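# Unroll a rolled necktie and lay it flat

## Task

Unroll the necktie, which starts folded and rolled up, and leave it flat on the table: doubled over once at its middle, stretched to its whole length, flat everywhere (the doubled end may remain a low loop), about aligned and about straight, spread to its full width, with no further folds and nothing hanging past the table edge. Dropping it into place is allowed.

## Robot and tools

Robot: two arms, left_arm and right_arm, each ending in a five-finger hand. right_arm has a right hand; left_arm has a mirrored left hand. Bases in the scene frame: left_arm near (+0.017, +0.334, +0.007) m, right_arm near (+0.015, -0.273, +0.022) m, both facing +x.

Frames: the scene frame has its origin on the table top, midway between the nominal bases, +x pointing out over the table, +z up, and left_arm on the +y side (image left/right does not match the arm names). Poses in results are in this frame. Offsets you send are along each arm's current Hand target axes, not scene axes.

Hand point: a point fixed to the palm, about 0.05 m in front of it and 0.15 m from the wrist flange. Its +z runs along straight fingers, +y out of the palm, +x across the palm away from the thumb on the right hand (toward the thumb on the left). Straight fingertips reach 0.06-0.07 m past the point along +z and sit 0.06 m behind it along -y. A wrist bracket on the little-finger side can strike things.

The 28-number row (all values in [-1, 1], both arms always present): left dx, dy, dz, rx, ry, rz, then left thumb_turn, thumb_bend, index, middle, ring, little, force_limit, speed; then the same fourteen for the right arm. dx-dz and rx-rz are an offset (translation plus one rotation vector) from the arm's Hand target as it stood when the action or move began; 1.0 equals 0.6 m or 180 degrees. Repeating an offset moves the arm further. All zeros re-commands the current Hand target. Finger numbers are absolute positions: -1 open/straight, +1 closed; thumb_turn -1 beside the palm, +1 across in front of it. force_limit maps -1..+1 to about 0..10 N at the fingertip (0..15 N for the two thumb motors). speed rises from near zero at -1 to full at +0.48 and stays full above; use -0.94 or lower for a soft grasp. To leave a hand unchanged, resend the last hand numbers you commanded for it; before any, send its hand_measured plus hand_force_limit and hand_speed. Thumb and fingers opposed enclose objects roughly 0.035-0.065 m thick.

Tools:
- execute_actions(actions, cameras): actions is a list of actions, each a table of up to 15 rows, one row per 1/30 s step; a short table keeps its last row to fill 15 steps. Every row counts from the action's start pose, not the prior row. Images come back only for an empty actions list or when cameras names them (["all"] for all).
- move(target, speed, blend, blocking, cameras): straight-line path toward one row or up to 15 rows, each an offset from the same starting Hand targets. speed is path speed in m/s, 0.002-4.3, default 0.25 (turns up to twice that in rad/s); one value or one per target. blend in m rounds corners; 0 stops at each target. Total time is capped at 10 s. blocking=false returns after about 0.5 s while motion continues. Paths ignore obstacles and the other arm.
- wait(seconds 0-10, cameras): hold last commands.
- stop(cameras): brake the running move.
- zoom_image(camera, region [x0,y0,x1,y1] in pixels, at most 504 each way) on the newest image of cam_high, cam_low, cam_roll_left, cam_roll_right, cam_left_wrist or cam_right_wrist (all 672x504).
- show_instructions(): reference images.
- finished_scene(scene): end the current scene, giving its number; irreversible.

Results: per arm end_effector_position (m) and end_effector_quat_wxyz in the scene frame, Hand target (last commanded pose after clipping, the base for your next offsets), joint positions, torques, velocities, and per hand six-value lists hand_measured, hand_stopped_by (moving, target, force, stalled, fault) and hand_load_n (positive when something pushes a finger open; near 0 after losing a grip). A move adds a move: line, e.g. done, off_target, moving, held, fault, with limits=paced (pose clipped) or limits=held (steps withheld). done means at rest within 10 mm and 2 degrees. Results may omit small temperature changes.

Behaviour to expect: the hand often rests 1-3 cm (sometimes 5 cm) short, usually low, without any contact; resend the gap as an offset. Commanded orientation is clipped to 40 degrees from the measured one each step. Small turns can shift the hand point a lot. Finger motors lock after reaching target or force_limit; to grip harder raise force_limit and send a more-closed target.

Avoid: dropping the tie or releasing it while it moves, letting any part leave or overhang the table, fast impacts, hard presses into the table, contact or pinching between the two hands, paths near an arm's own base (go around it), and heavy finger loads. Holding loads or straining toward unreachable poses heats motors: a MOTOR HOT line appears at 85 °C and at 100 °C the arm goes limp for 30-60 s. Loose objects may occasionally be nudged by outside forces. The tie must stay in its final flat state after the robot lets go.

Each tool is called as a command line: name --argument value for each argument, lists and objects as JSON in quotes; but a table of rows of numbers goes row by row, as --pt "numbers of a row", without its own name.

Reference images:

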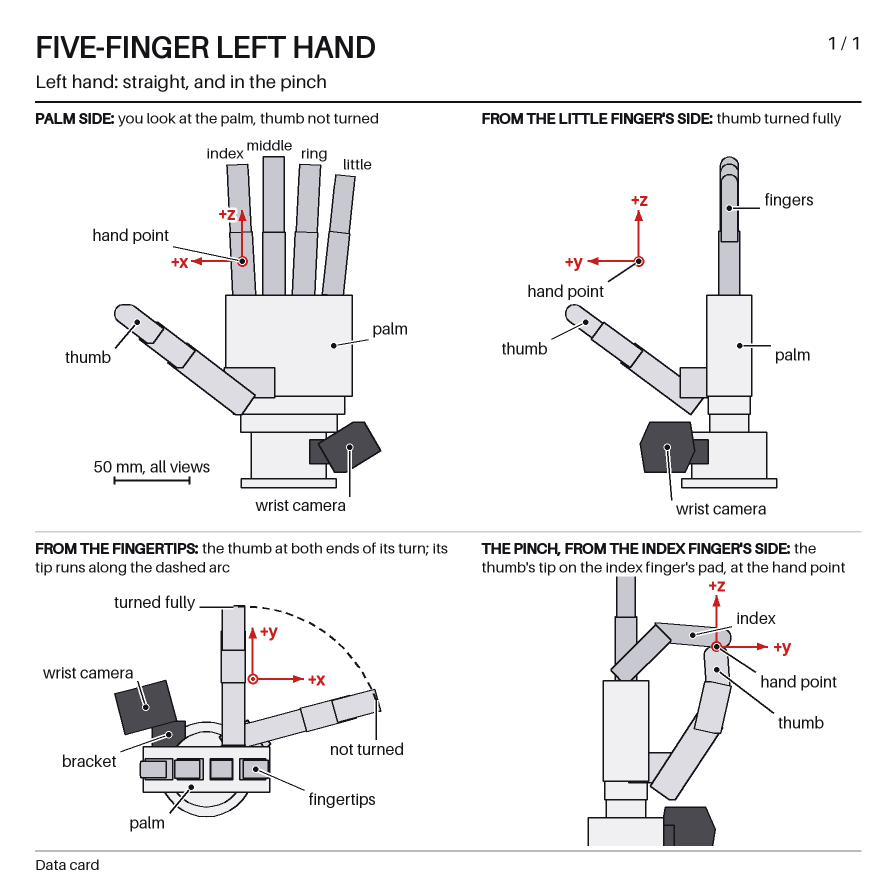

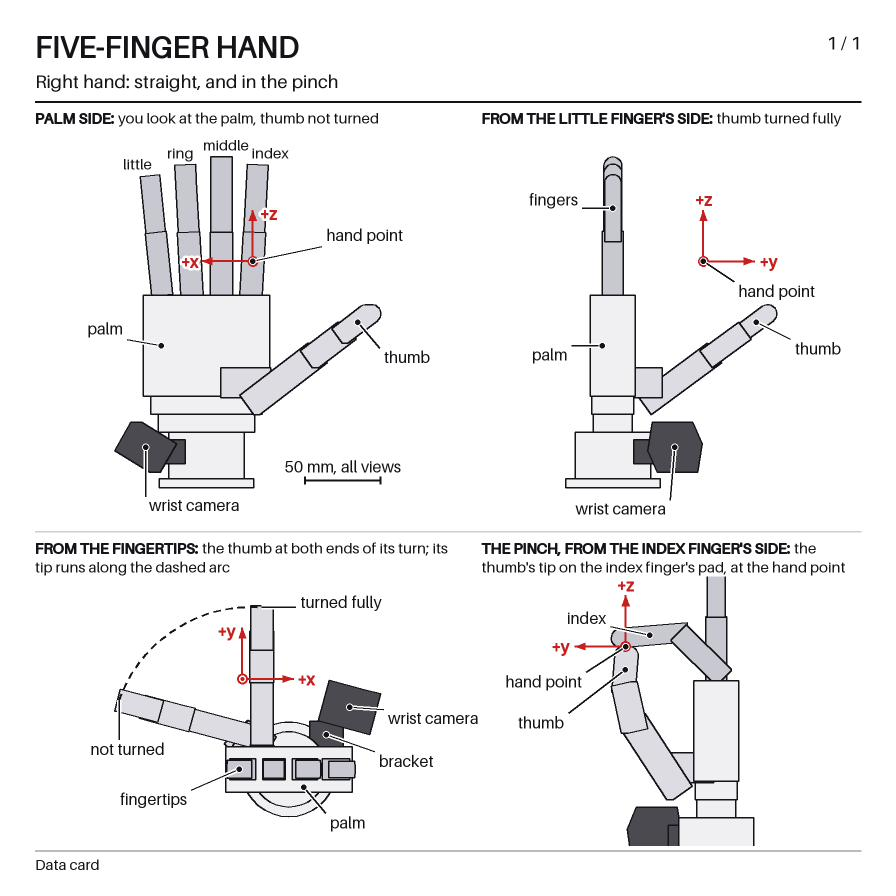

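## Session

execute_actions --actions '[]'

zoom_image --camera "cam_high" --region '[220, 40, 400, 300]'

Scene clock: 0.00 s.
left_arm: end_effector_position=(+0.9631, +0.2341, +0.1870) hand_measured=(-1.000, -1.000, -1.000, -1.000, -1.000, -1.000) hand_load_n=(+0.0, +0.0, +0.0, -0.5, +0.0, +0.0) hand_stopped_by=(target, target, target, target, target, target) hand_force_limit=0.00 hand_speed=-0.80 end_effector_quat_wxyz=(-0.303, +0.674, -0.407, +0.537) | right_arm: end_effector_position=(+0.8589, -0.1475, +0.1508) hand_measured=(-1.000, -1.000, -1.000, -1.000, -1.000, -1.000) hand_load_n=(+0.0, +0.0, +0.0, +0.0, +0.0, +0.0) hand_stopped_by=(target, target, target, target, target, target) hand_force_limit=0.00 hand_speed=-0.80 end_effector_quat_wxyz=(-0.536, +0.684, -0.207, +0.451)
Joint positions: left_arm=[-0.053 2.301 2.072 -0.014 -0.019 -0.519] | right_arm=[0.043 2.162 1.594 0.544 -0.553 -0.418]
Joint velocities: within noise
Joint torques (N m): no reading
Motor temperatures (°C): left_arm=[26 35 27 23 24 24] | right_arm=[24 31 22 24 22 22]
Heat: left arm: hottest shoulder 35 °C; right arm: hottest shoulder 31 °C.
Hand target: left_arm +0.9680, +0.2338, +0.1865; -0.304, +0.672, -0.405, +0.540 | right_arm +0.8648, -0.1474, +0.1593; -0.538, +0.679, -0.201, +0.457
camera_calibration:
cam_left_wrist: T_world_to_cam=[[0.256032, 0.206756, 0.944298, -0.466476], [-0.481242, -0.819939, 0.310009, 0.59646], [0.838364, -0.533808, -0.110431, -0.547447], [0, 0, 0, 1]] pos_world=[0.865434, 0.293276, 0.195129]
cam_right_wrist: T_world_to_cam=[[0.363309, -0.50989, -0.779756, -0.266387], [-0.810102, 0.24048, -0.5347, 0.805201], [0.460154, 0.825943, -0.325694, -0.107024], [0, 0, 0, 1]] pos_world=[0.798323, -0.241068, 0.187967]

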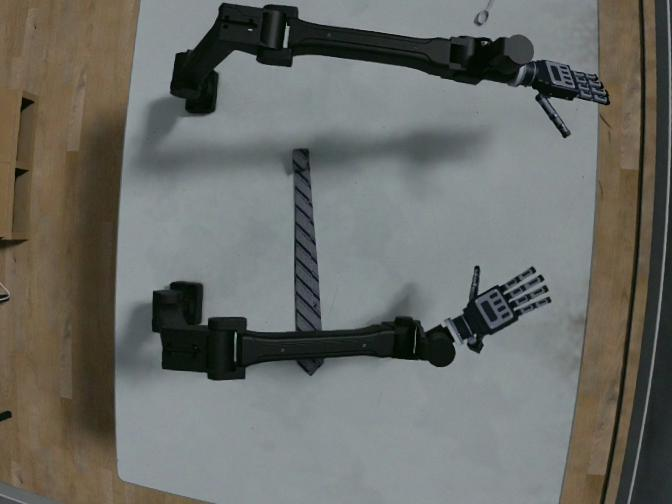

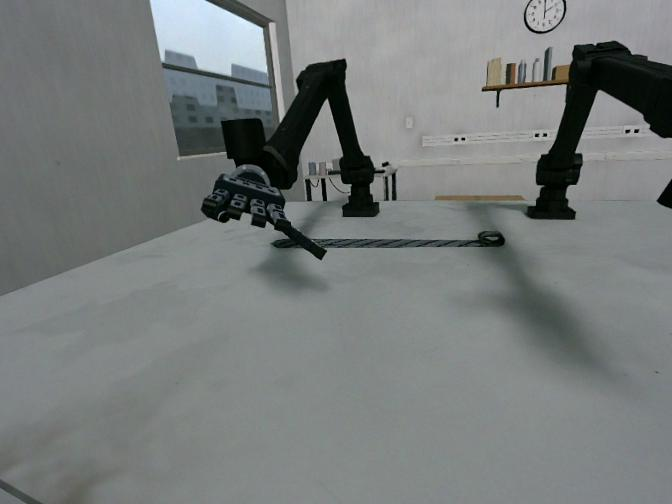

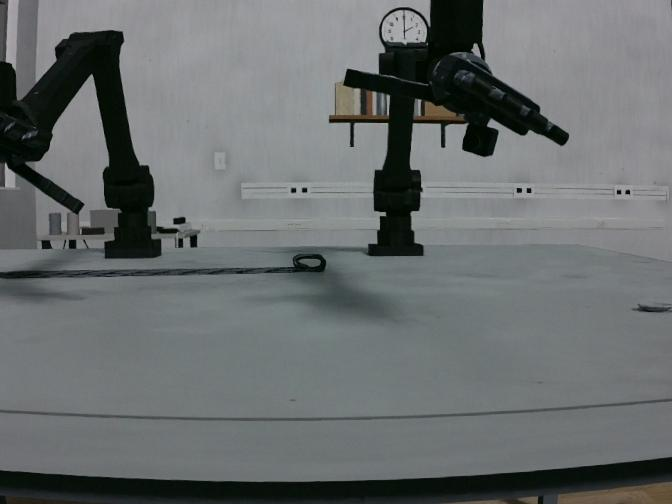

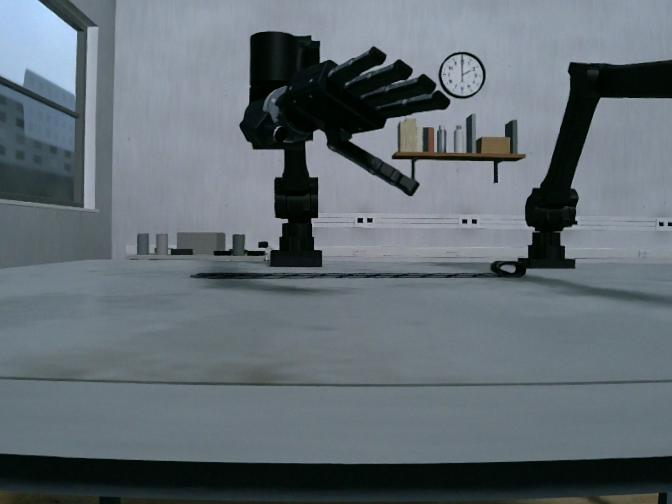

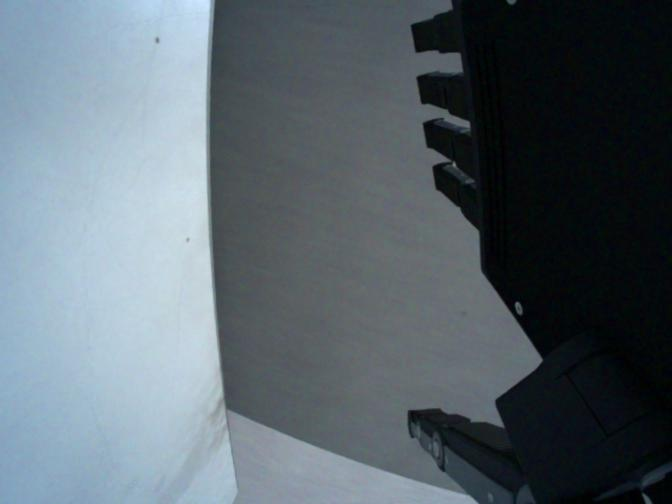

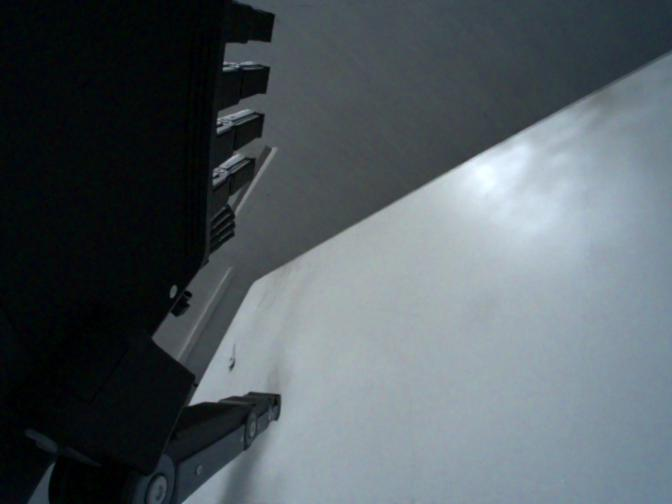

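Scaled by 1.938 from the camera's 672x504 image, which has a finer 960x720 frame.

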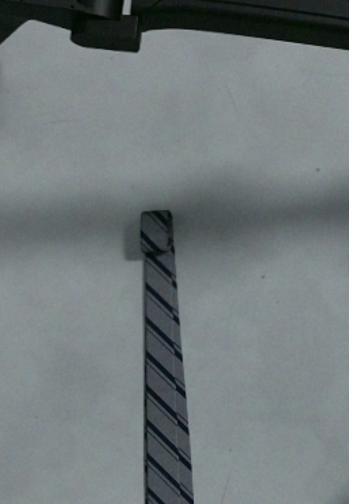

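zoom_image --camera "cam_roll_right" --region '[480, 250, 540, 286]'

zoom_image --camera "cam_roll_left" --region '[280, 240, 340, 286]'

zoom_image --camera "cam_high" --region '[280, 140, 330, 190]'

Scaled by 8.400 from the camera's 672x504 image, which has a finer 960x720 frame.

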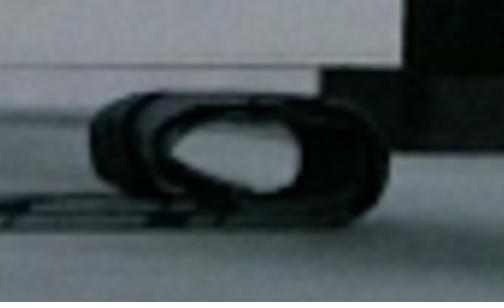

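Scaled by 8.400 from the camera's 672x504 image, which has a finer 960x720 frame.

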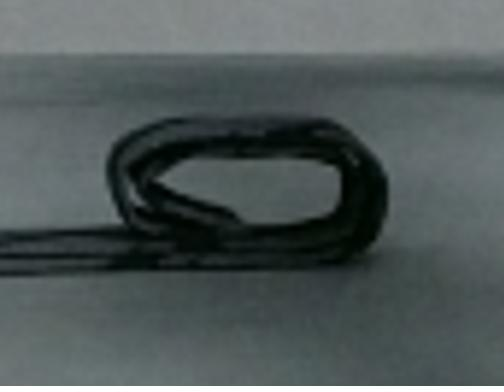

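Scaled by 10.080 from the camera's 672x504 image, which has a finer 960x720 frame.

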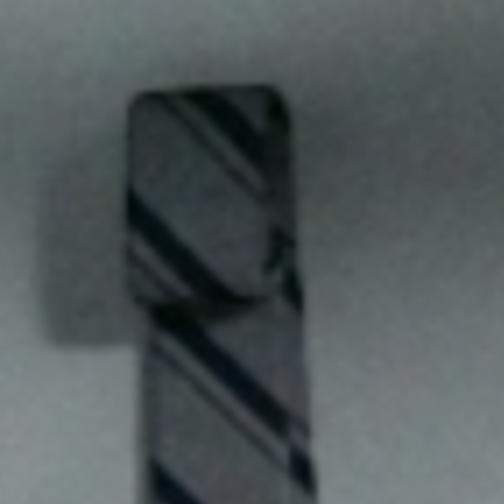

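move --target '[0.0502,0.2825,-0.881,-0.4135,-0.1155,0.1308,-1,-1,0.13,1,1,1,0,0,0,0,0,0,0,0,-1,-1,-1,-1,-1,-1,0,-0.8]' --cameras '["cam_high","cam_low","cam_roll_left","cam_left_wrist"]'

zoom_image --camera "cam_roll_left" --region '[240, 130, 400, 290]'

zoom_image --camera "cam_left_wrist" --region '[150, 100, 450, 350]'

Scene clock: 30.97 s.
left_arm: end_effector_position=(+0.4296, +0.1413, +0.1787) hand_measured=(-1.000, -1.000, +0.130, +1.000, +1.000, +1.000) hand_load_n=(+0.5, +0.0, +0.5, +0.0, +0.0, +0.0) hand_stopped_by=(target, target, target, target, target, target) hand_force_limit=0.00 hand_speed=0.00 end_effector_quat_wxyz=(-0.003, +0.709, -0.706, +0.004) | right_arm: end_effector_position=(+0.8589, -0.1475, +0.1508) hand_measured=(-1.000, -1.000, -1.000, -1.000, -1.000, -1.000) hand_load_n=(+0.0, +0.0, +0.0, +0.0, +0.0, +0.0) hand_stopped_by=(target, target, target, target, target, target) hand_force_limit=0.00 hand_speed=-0.80 end_effector_quat_wxyz=(-0.536, +0.684, -0.207, +0.451)
Joint positions: left_arm=[-0.333 1.651 1.487 -1.397 -0.002 -0.333] | right_arm=[0.043 2.162 1.594 0.544 -0.553 -0.418]
Joint torques (N m): left_arm=[-0.32 -15.62 6.54 -0.46 0.03 0.05] | right_arm=[1.14 -19.14 8.83 2.41 0.02 -0.08]
Motor temperatures (°C): left_arm=[26 39 33 23 24 24] | right_arm=[24 33 24 24 22 22]
Heat: left arm: hottest shoulder 39 °C; right arm: hottest shoulder 33 °C.
Hand target: left_arm +0.4201, +0.1403, +0.1799; +0.000, +0.707, -0.707, +0.000 | right_arm +0.8648, -0.1474, +0.1593; -0.538, +0.679, -0.201, +0.457
Off the commanded pose: left_arm 0.010 m, 1 deg | right_arm 0.010 m, 1 deg.
move: done
camera_calibration:
cam_left_wrist: T_world_to_cam=[[0.957041, -0.289893, -0.00579618, -0.363897], [-0.245311, -0.820194, 0.516821, 0.128034], [-0.154577, -0.493197, -0.856074, 0.403377], [0, 0, 0, 1]] pos_world=[0.442025, 0.198466, 0.27704]
Images, in order (width x height): cam_high 672x504, cam_low 672x504, cam_roll_left 672x504, cam_left_wrist 672x504.

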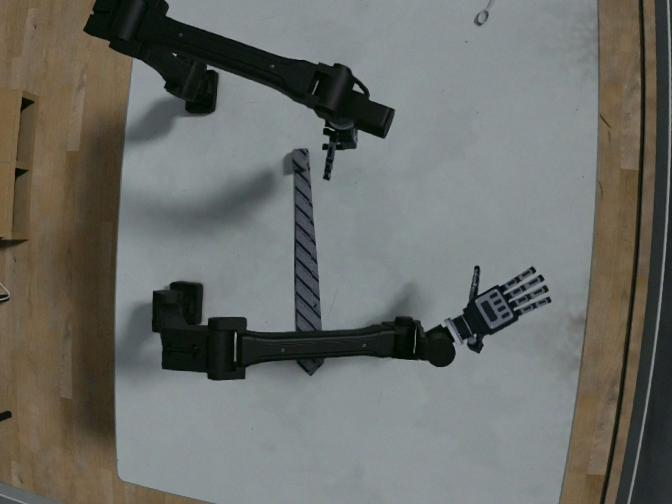

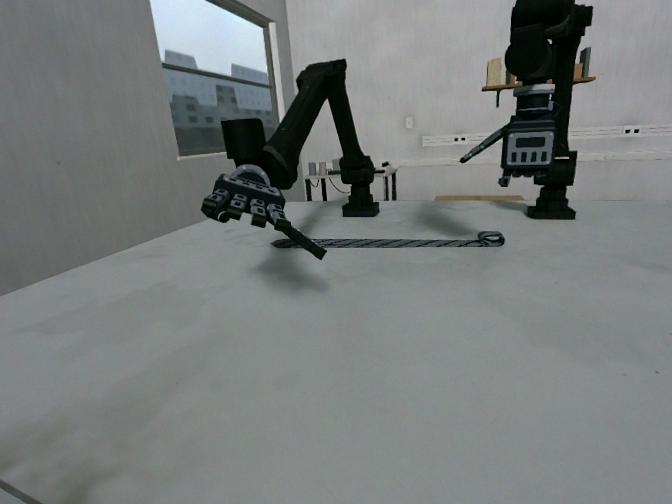

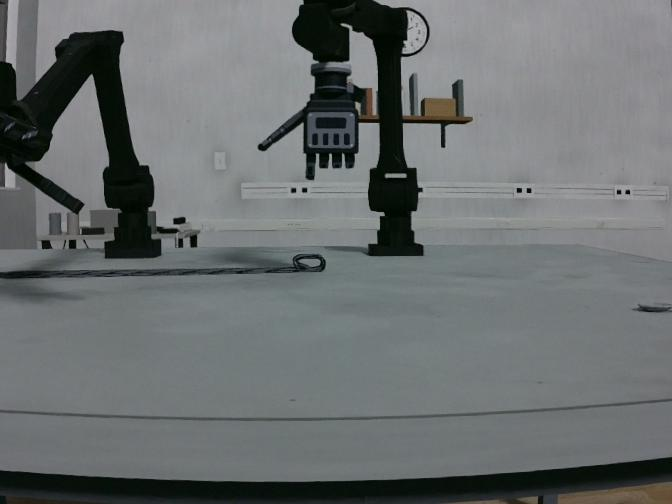

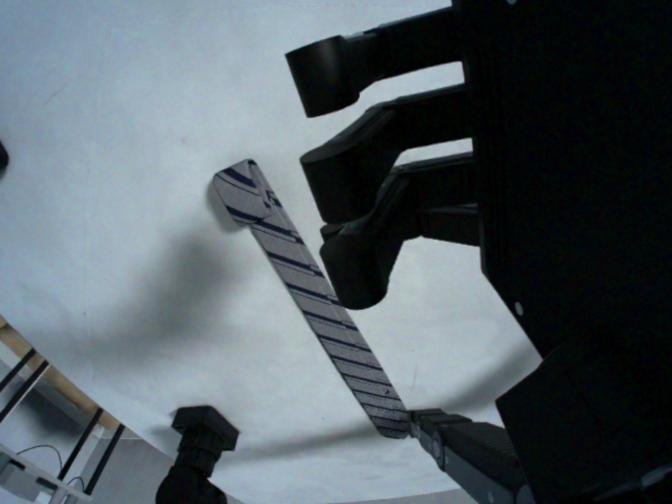

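Scaled by 3.150 from the camera's 672x504 image, which has a finer 960x720 frame.

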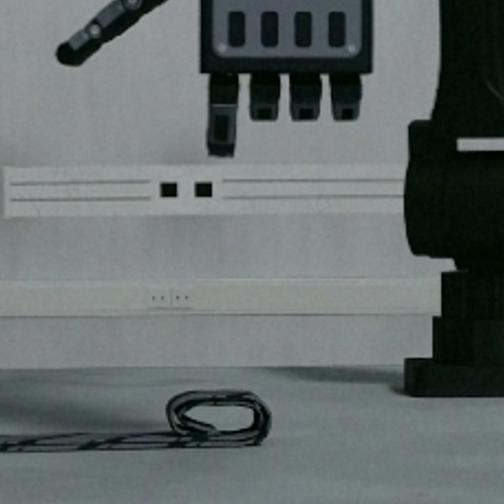

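Scaled by 1.680 from the camera's 672x504 image, which has a finer 960x720 frame.

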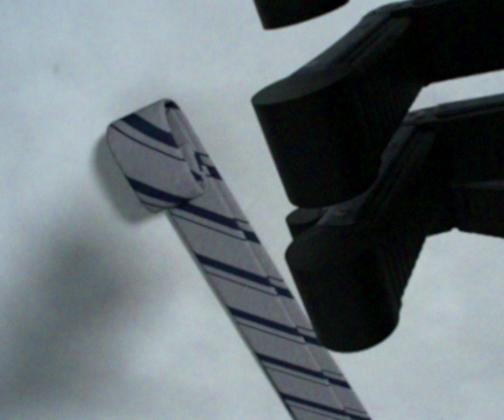

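move --target '[-0.003,0.0335,0.2515,0,0,-0.028,-1,-1,0.13,1,1,1,0,0,0,0,0,0,0,0,-1,-1,-1,-1,-1,-1,0,-0.8]' --speed 0.12 --cameras '["cam_high","cam_low","cam_roll_left","cam_left_wrist"]'

zoom_image --camera "cam_roll_left" --region '[280, 220, 350, 290]'

zoom_image --camera "cam_left_wrist" --region '[50, 100, 350, 350]'

zoom_image --camera "cam_high" --region '[270, 130, 350, 190]'

Scene clock: 44.10 s.
left_arm: end_effector_position=(+0.4059, +0.1456, +0.0422) hand_measured=(-1.000, -1.000, +0.130, +1.000, +1.000, +1.000) hand_load_n=(+0.0, +0.0, +0.0, +0.0, +0.0, +0.0) hand_stopped_by=(target, target, target, target, target, target) hand_force_limit=0.00 hand_speed=0.00 end_effector_quat_wxyz=(-0.006, +0.736, -0.676, +0.010) | right_arm: end_effector_position=(+0.8589, -0.1475, +0.1508) hand_measured=(-1.000, -1.000, -1.000, -1.000, -1.000, -1.000) hand_load_n=(+0.0, +0.0, +0.0, +0.0, +0.0, +0.0) hand_stopped_by=(target, target, target, target, target, target) hand_force_limit=0.00 hand_speed=-0.80 end_effector_quat_wxyz=(-0.536, +0.684, -0.207, +0.451)
Joint positions: left_arm=[-0.333 1.694 1.163 -1.016 -0.002 -0.414] | right_arm=[0.043 2.162 1.594 0.544 -0.553 -0.418]
Joint torques (N m): left_arm=[-0.56 -12.04 5.9 0.44 0.02 -0.04] | right_arm=[1.08 -19.14 8.83 2.4 0.03 -0.08]
Heat: left arm: hottest shoulder 38 °C; right arm: hottest shoulder 34 °C.
Hand target: left_arm +0.3999, +0.1422, +0.0290; +0.000, +0.737, -0.675, +0.000 | right_arm +0.8648, -0.1474, +0.1593; -0.538, +0.679, -0.201, +0.457
Off the commanded pose: left_arm 0.015 m, 1 deg | right_arm 0.010 m, 1 deg.
move: off_target (left_arm)
camera_calibration:
cam_left_wrist: T_world_to_cam=[[0.977234, -0.212032, 0.00747092, -0.360898], [-0.185046, -0.834574, 0.518887, 0.173751], [-0.103786, -0.508457, -0.85481, 0.266575], [0, 0, 0, 1]] pos_world=[0.412501, 0.204028, 0.14041]
Images, in order (width x height): cam_high 672x504, cam_low 672x504, cam_roll_left 672x504, cam_left_wrist 672x504.

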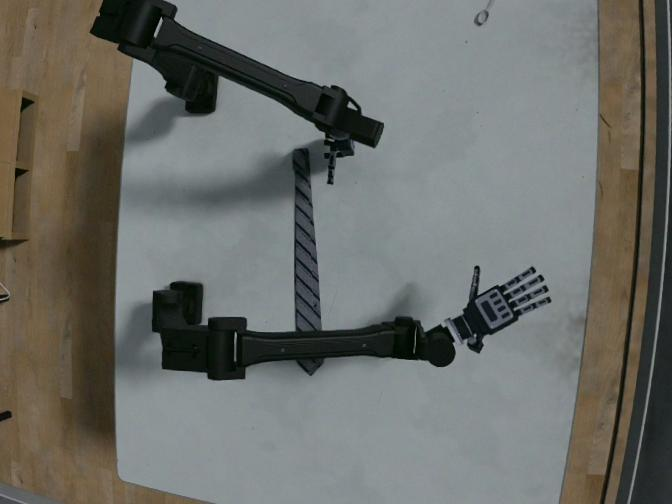

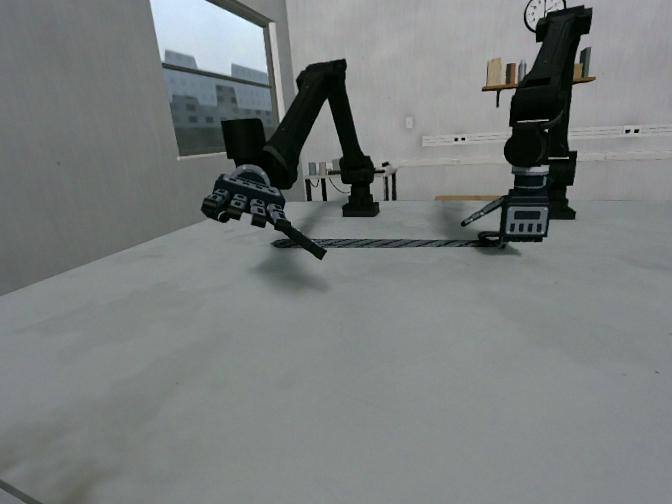

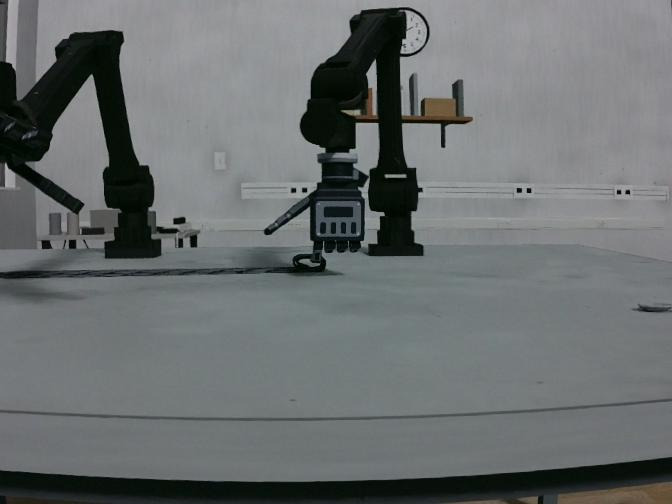

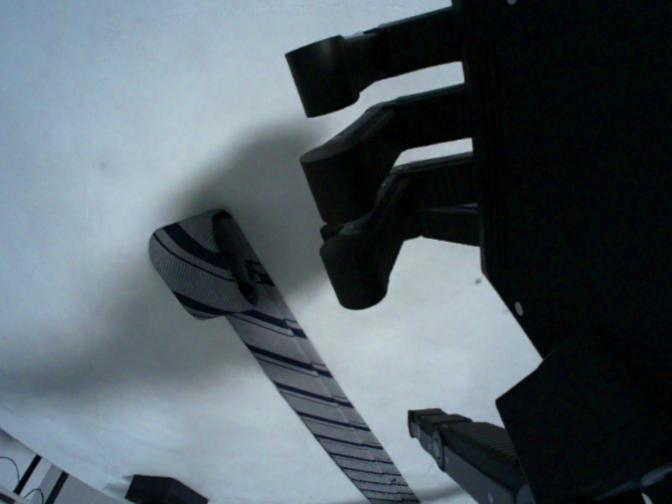

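Scaled by 7.200 from the camera's 672x504 image, which has a finer 960x720 frame.

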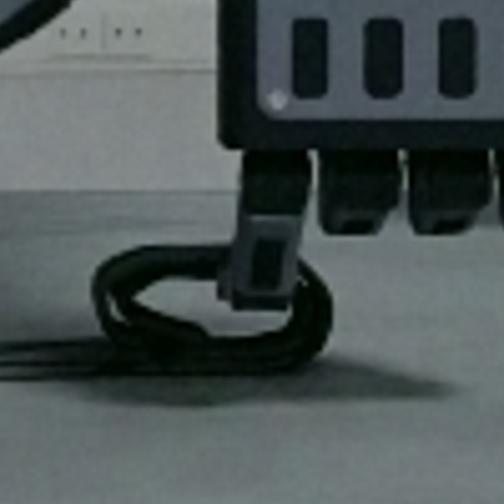

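Scaled by 1.680 from the camera's 672x504 image, which has a finer 960x720 frame.

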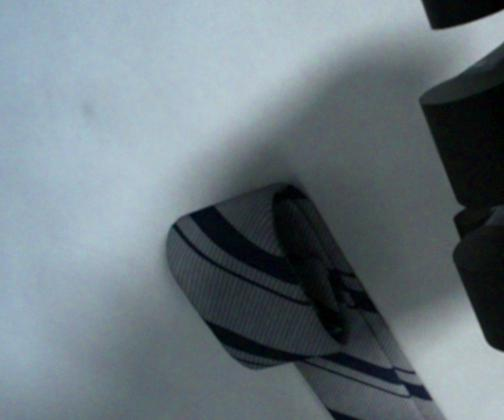

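Scaled by 6.300 from the camera's 672x504 image, which has a finer 960x720 frame.

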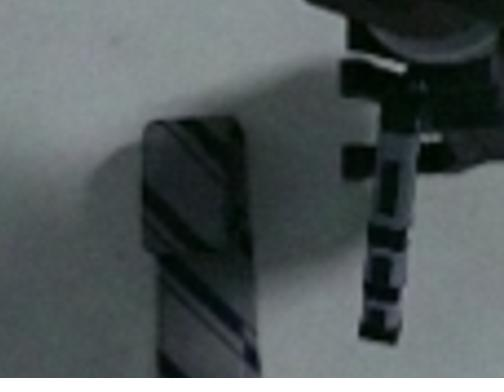

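move --target '[0.0033,0.1057,0.0183,0,0,0,-1,-1,0.13,1,1,1,0,0,0,0,0,0,0,0,-1,-1,-1,-1,-1,-1,0,-0.8]' --speed 0.08 --cameras '["cam_high","cam_roll_left","cam_left_wrist"]'

zoom_image --camera "cam_roll_left" --region '[280, 220, 350, 290]'

zoom_image --camera "cam_left_wrist" --region '[150, 100, 450, 350]'

zoom_image --camera "cam_high" --region '[270, 130, 350, 190]'

Scene clock: 54.57 s.
left_arm: end_effector_position=(+0.3431, +0.1390, +0.0197) hand_measured=(-1.000, -1.000, +0.130, +1.000, +1.000, +1.000) hand_load_n=(+0.0, +0.0, +0.0, +0.0, +0.0, +0.5) hand_stopped_by=(target, target, target, target, target, target) hand_force_limit=0.00 hand_speed=0.00 end_effector_quat_wxyz=(+0.000, +0.738, -0.675, -0.002) | right_arm: end_effector_position=(+0.8589, -0.1475, +0.1508) hand_measured=(-1.000, -1.000, -1.000, -1.000, -1.000, -1.000) hand_load_n=(+0.0, +0.0, +0.0, +0.0, +0.0, +0.0) hand_stopped_by=(target, target, target, target, target, target) hand_force_limit=0.00 hand_speed=-0.80 end_effector_quat_wxyz=(-0.536, +0.684, -0.207, +0.451)
Joint positions: left_arm=[-0.397 1.617 0.988 -0.946 -0.002 -0.481] | right_arm=[0.043 2.162 1.594 0.544 -0.553 -0.418]
Joint torques (N m): left_arm=[-0.91 -12.75 5.11 0.4 0.04 -0.05] | right_arm=[1.08 -19.08 8.83 2.4 0.03 -0.08]
Heat: left arm: hottest shoulder 38 °C; right arm: hottest shoulder 34 °C.
Hand target: left_arm +0.3370, +0.1346, +0.0182; +0.000, +0.737, -0.675, +0.000 | right_arm +0.8648, -0.1474, +0.1593; -0.538, +0.679, -0.201, +0.457
Off the commanded pose: left_arm 0.008 m, 0 deg | right_arm 0.010 m, 1 deg.
move: done
camera_calibration:
cam_left_wrist: T_world_to_cam=[[0.977888, -0.208173, -0.0199831, -0.301045], [-0.168285, -0.840029, 0.515783, 0.163333], [-0.124158, -0.501015, -0.856486, 0.243472], [0, 0, 0, 1]] pos_world=[0.352104, 0.196518, 0.11827]
Images, in order (width x height): cam_high 672x504, cam_roll_left 672x504, cam_left_wrist 672x504.

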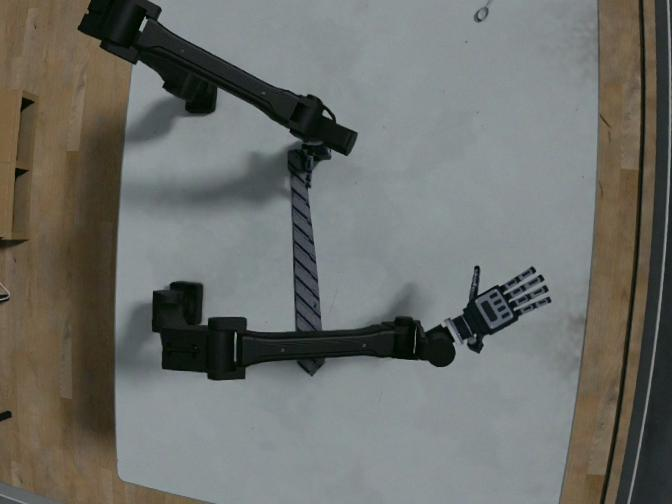

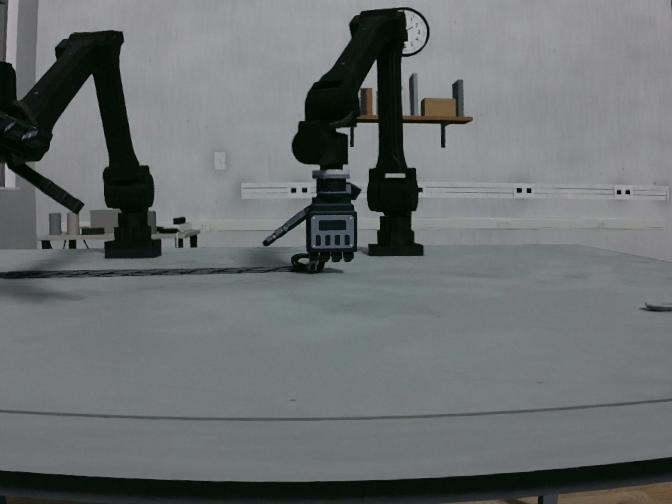

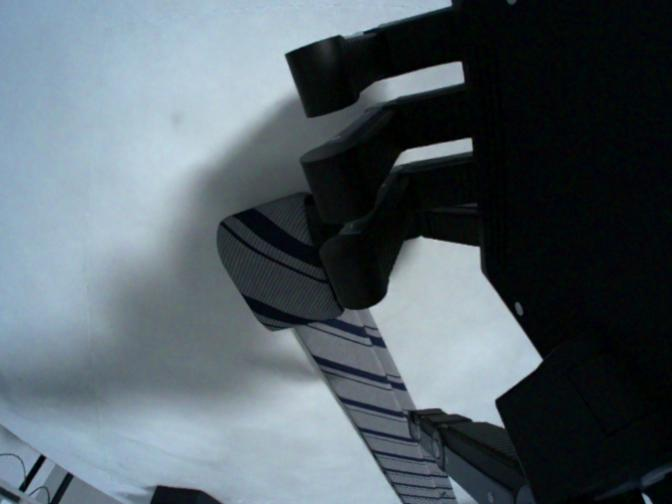

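Scaled by 7.200 from the camera's 672x504 image, which has a finer 960x720 frame.

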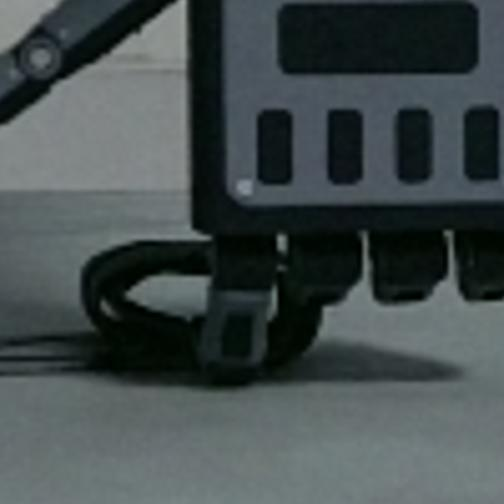

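Scaled by 1.680 from the camera's 672x504 image, which has a finer 960x720 frame.

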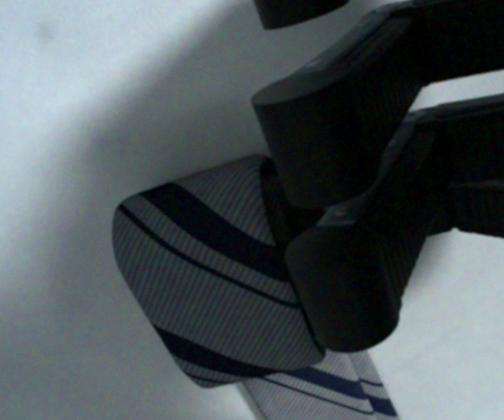

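Scaled by 6.300 from the camera's 672x504 image, which has a finer 960x720 frame.

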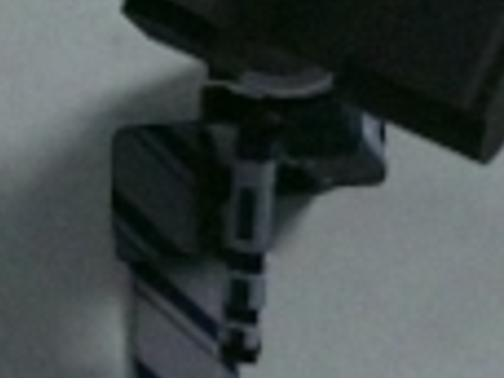

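move --pt "0.0 -0.097 0.0 0 0 0 -1 -1 0.13 1 1 1 0 0 0 0 0 0 0 0 -1 -1 -1 -1 -1 -1 0 -0.8" --pt "0.0 -0.097 -0.03 0 0 0 -1 -1 0.13 1 1 1 0 0 0 0 0 0 0 0 -1 -1 -1 -1 -1 -1 0 -0.8" --speed 0.08 --cameras '["cam_high","cam_roll_left","cam_left_wrist"]'

zoom_image --camera "cam_roll_left" --region '[280, 220, 350, 290]'

zoom_image --camera "cam_high" --region '[270, 130, 350, 190]'

Scene clock: 62.83 s.
left_arm: end_effector_position=(+0.3756, +0.1408, +0.0252) hand_measured=(-1.000, -1.000, +0.130, +1.000, +1.000, +1.000) hand_load_n=(+0.0, +0.0, +0.5, +0.0, +0.0, +0.0) hand_stopped_by=(target, target, target, target, target, target) hand_force_limit=0.00 hand_speed=0.00 end_effector_quat_wxyz=(+0.005, +0.737, -0.675, -0.014) | right_arm: end_effector_position=(+0.8589, -0.1475, +0.1508) hand_measured=(-1.000, -1.000, -1.000, -1.000, -1.000, -1.000) hand_load_n=(+0.0, +0.0, +0.0, +0.0, +0.0, +0.0) hand_stopped_by=(target, target, target, target, target, target) hand_force_limit=0.00 hand_speed=-0.80 end_effector_quat_wxyz=(-0.536, +0.684, -0.207, +0.451)
Joint positions: left_arm=[-0.365 1.693 1.102 -1.01 -0.001 -0.448] | right_arm=[0.043 2.162 1.594 0.544 -0.553 -0.418]
Joint torques (N m): left_arm=[1.14 -12.92 9.63 -0.57 -0.02 0.21] | right_arm=[1.14 -19.19 8.81 2.43 0.02 -0.08]
Heat: left arm: hottest shoulder 37 °C; right arm: hottest shoulder 35 °C.
Hand target: left_arm +0.3950, +0.1398, +0.0361; +0.000, +0.737, -0.676, +0.000 | right_arm +0.8648, -0.1474, +0.1593; -0.538, +0.679, -0.201, +0.457
Off the commanded pose: left_arm 0.022 m, 2 deg | right_arm 0.010 m, 1 deg.
move: off_target (left_arm)
camera_calibration:
cam_left_wrist: T_world_to_cam=[[0.976818, -0.209015, -0.0462609, -0.331125], [-0.156352, -0.844185, 0.512744, 0.163724], [-0.146224, -0.493624, -0.857295, 0.260347], [0, 0, 0, 1]] pos_world=[0.387116, 0.197517, 0.123927]
Images, in order (width x height): cam_high 672x504, cam_roll_left 672x504, cam_left_wrist 672x504.

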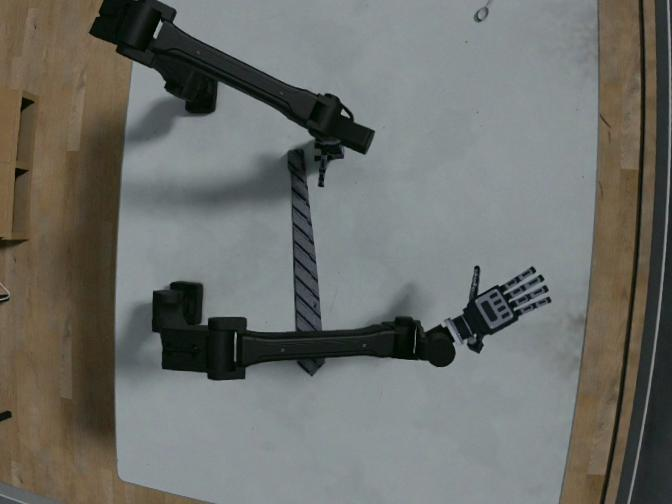

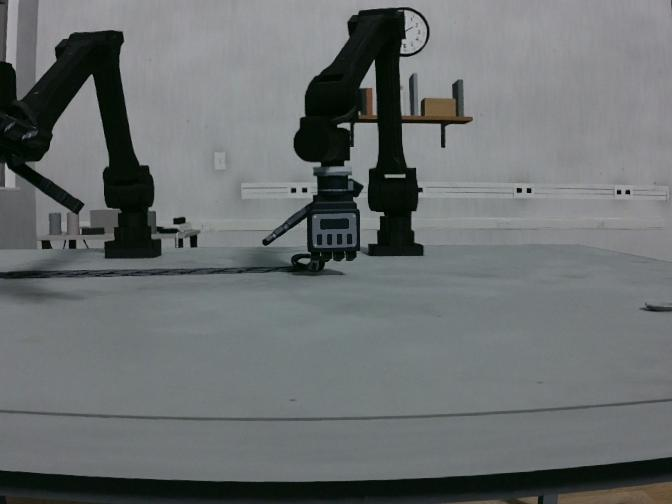

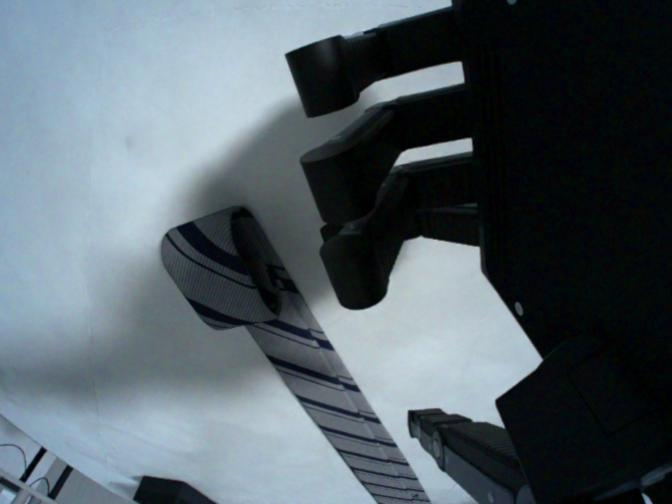

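Scaled by 7.200 from the camera's 672x504 image, which has a finer 960x720 frame.

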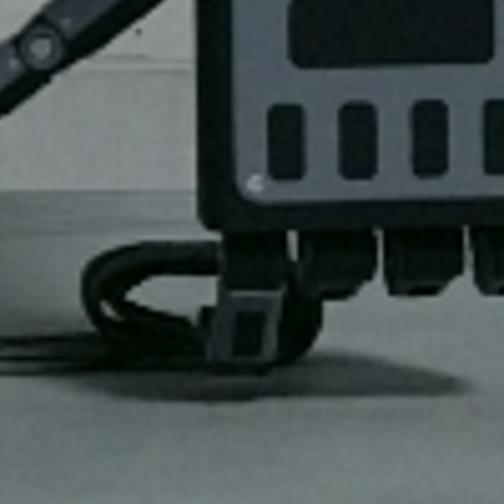

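Scaled by 6.300 from the camera's 672x504 image, which has a finer 960x720 frame.

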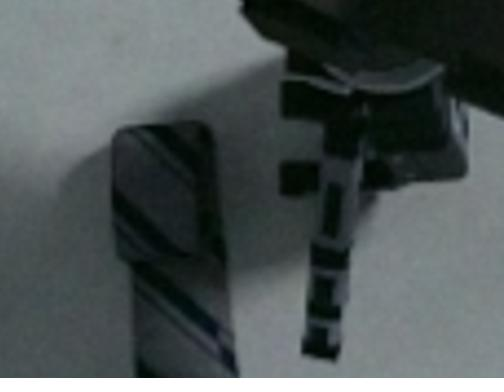

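move --target '[0.0,-0.012,-0.035,0,0,0,-1,-1,0.13,1,1,1,0,0,0,0,0,0,0,0,-1,-1,-1,-1,-1,-1,0,-0.8]' --speed 0.08 --cameras '["cam_roll_left"]'

zoom_image --camera "cam_roll_left" --region '[280, 220, 350, 290]'

Scene clock: 68.03 s.
left_arm: end_effector_position=(+0.3814, +0.1402, +0.0406) hand_measured=(-1.000, -1.000, +0.130, +1.000, +1.000, +1.000) hand_load_n=(+0.0, +0.0, +0.0, +0.0, +0.0, +0.0) hand_stopped_by=(target, target, target, target, target, target) hand_force_limit=0.00 hand_speed=0.00 end_effector_quat_wxyz=(+0.008, +0.736, -0.677, -0.021) | right_arm: end_effector_position=(+0.8589, -0.1475, +0.1508) hand_measured=(-1.000, -1.000, -1.000, -1.000, -1.000, -1.000) hand_load_n=(-0.5, +0.0, +0.0, +0.0, +0.0, -0.5) hand_stopped_by=(target, target, target, target, target, target) hand_force_limit=0.00 hand_speed=-0.80 end_effector_quat_wxyz=(-0.536, +0.684, -0.207, +0.451)
Joint positions: left_arm=[-0.362 1.693 1.148 -1.069 -0.001 -0.442] | right_arm=[0.043 2.162 1.594 0.544 -0.553 -0.418]
Joint torques (N m): left_arm=[1.44 -14.39 9.8 -0.62 -0.03 0.22] | right_arm=[1.2 -19.08 8.81 2.39 0.02 -0.08]
Heat: left arm: hottest shoulder 37 °C; right arm: hottest shoulder 35 °C.
Hand target: left_arm +0.4021, +0.1404, +0.0571; +0.000, +0.737, -0.676, +0.000 | right_arm +0.8648, -0.1474, +0.1593; -0.538, +0.679, -0.201, +0.457
Off the commanded pose: left_arm 0.026 m, 3 deg | right_arm 0.010 m, 1 deg.
move: off_target (left_arm)
Images, in order (width x height): cam_roll_left 672x504.

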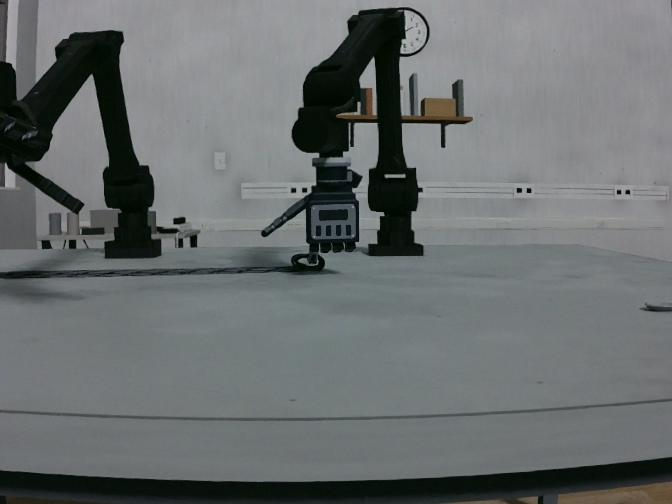

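Scaled by 7.200 from the camera's 672x504 image, which has a finer 960x720 frame.

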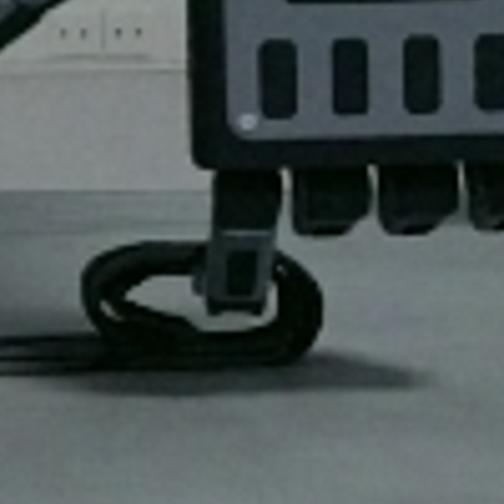

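move --target '[0.0,0.0285,0.0393,0,0,0,-1,-1,0.13,1,1,1,0,0,0,0,0,0,0,0,-1,-1,-1,-1,-1,-1,0,-0.8]' --speed 0.08

Scene clock: 80.17 s.
left_arm: end_effector_position=(+0.3878, +0.1378, +0.0339) hand_measured=(-1.000, -1.000, +0.130, +1.000, +1.000, +1.000) hand_load_n=(+0.0, +0.0, +0.0, +0.0, +0.0, +0.0) hand_stopped_by=(target, target, target, target, target, target) hand_force_limit=0.00 hand_speed=0.00 end_effector_quat_wxyz=(+0.001, +0.736, -0.677, -0.003) | right_arm: end_effector_position=(+0.8589, -0.1475, +0.1508) hand_measured=(-1.000, -1.000, -1.000, -1.000, -1.000, -1.000) hand_load_n=(+0.0, +0.0, +0.0, +0.0, +0.0, +0.0) hand_stopped_by=(target, target, target, target, target, target) hand_force_limit=0.00 hand_speed=-0.80 end_effector_quat_wxyz=(-0.536, +0.684, -0.207, +0.451)
Joint positions: left_arm=[-0.362 1.693 1.132 -1.017 -0.001 -0.442] | right_arm=[0.043 2.162 1.594 0.544 -0.553 -0.418]
Joint torques (N m): left_arm=[0.26 -14.56 5.49 0.29 -0.01 0.06] | right_arm=[1.08 -19.14 8.83 2.43 0.03 -0.08]
Heat: left arm: hottest shoulder 37 °C; right arm: hottest shoulder 35 °C.
Hand target: left_arm +0.3851, +0.1389, +0.0335; +0.000, +0.737, -0.675, +0.000 | right_arm +0.8648, -0.1474, +0.1593; -0.538, +0.679, -0.201, +0.457
Off the commanded pose: left_arm 0.003 m, 0 deg | right_arm 0.010 m, 1 deg.
move: done


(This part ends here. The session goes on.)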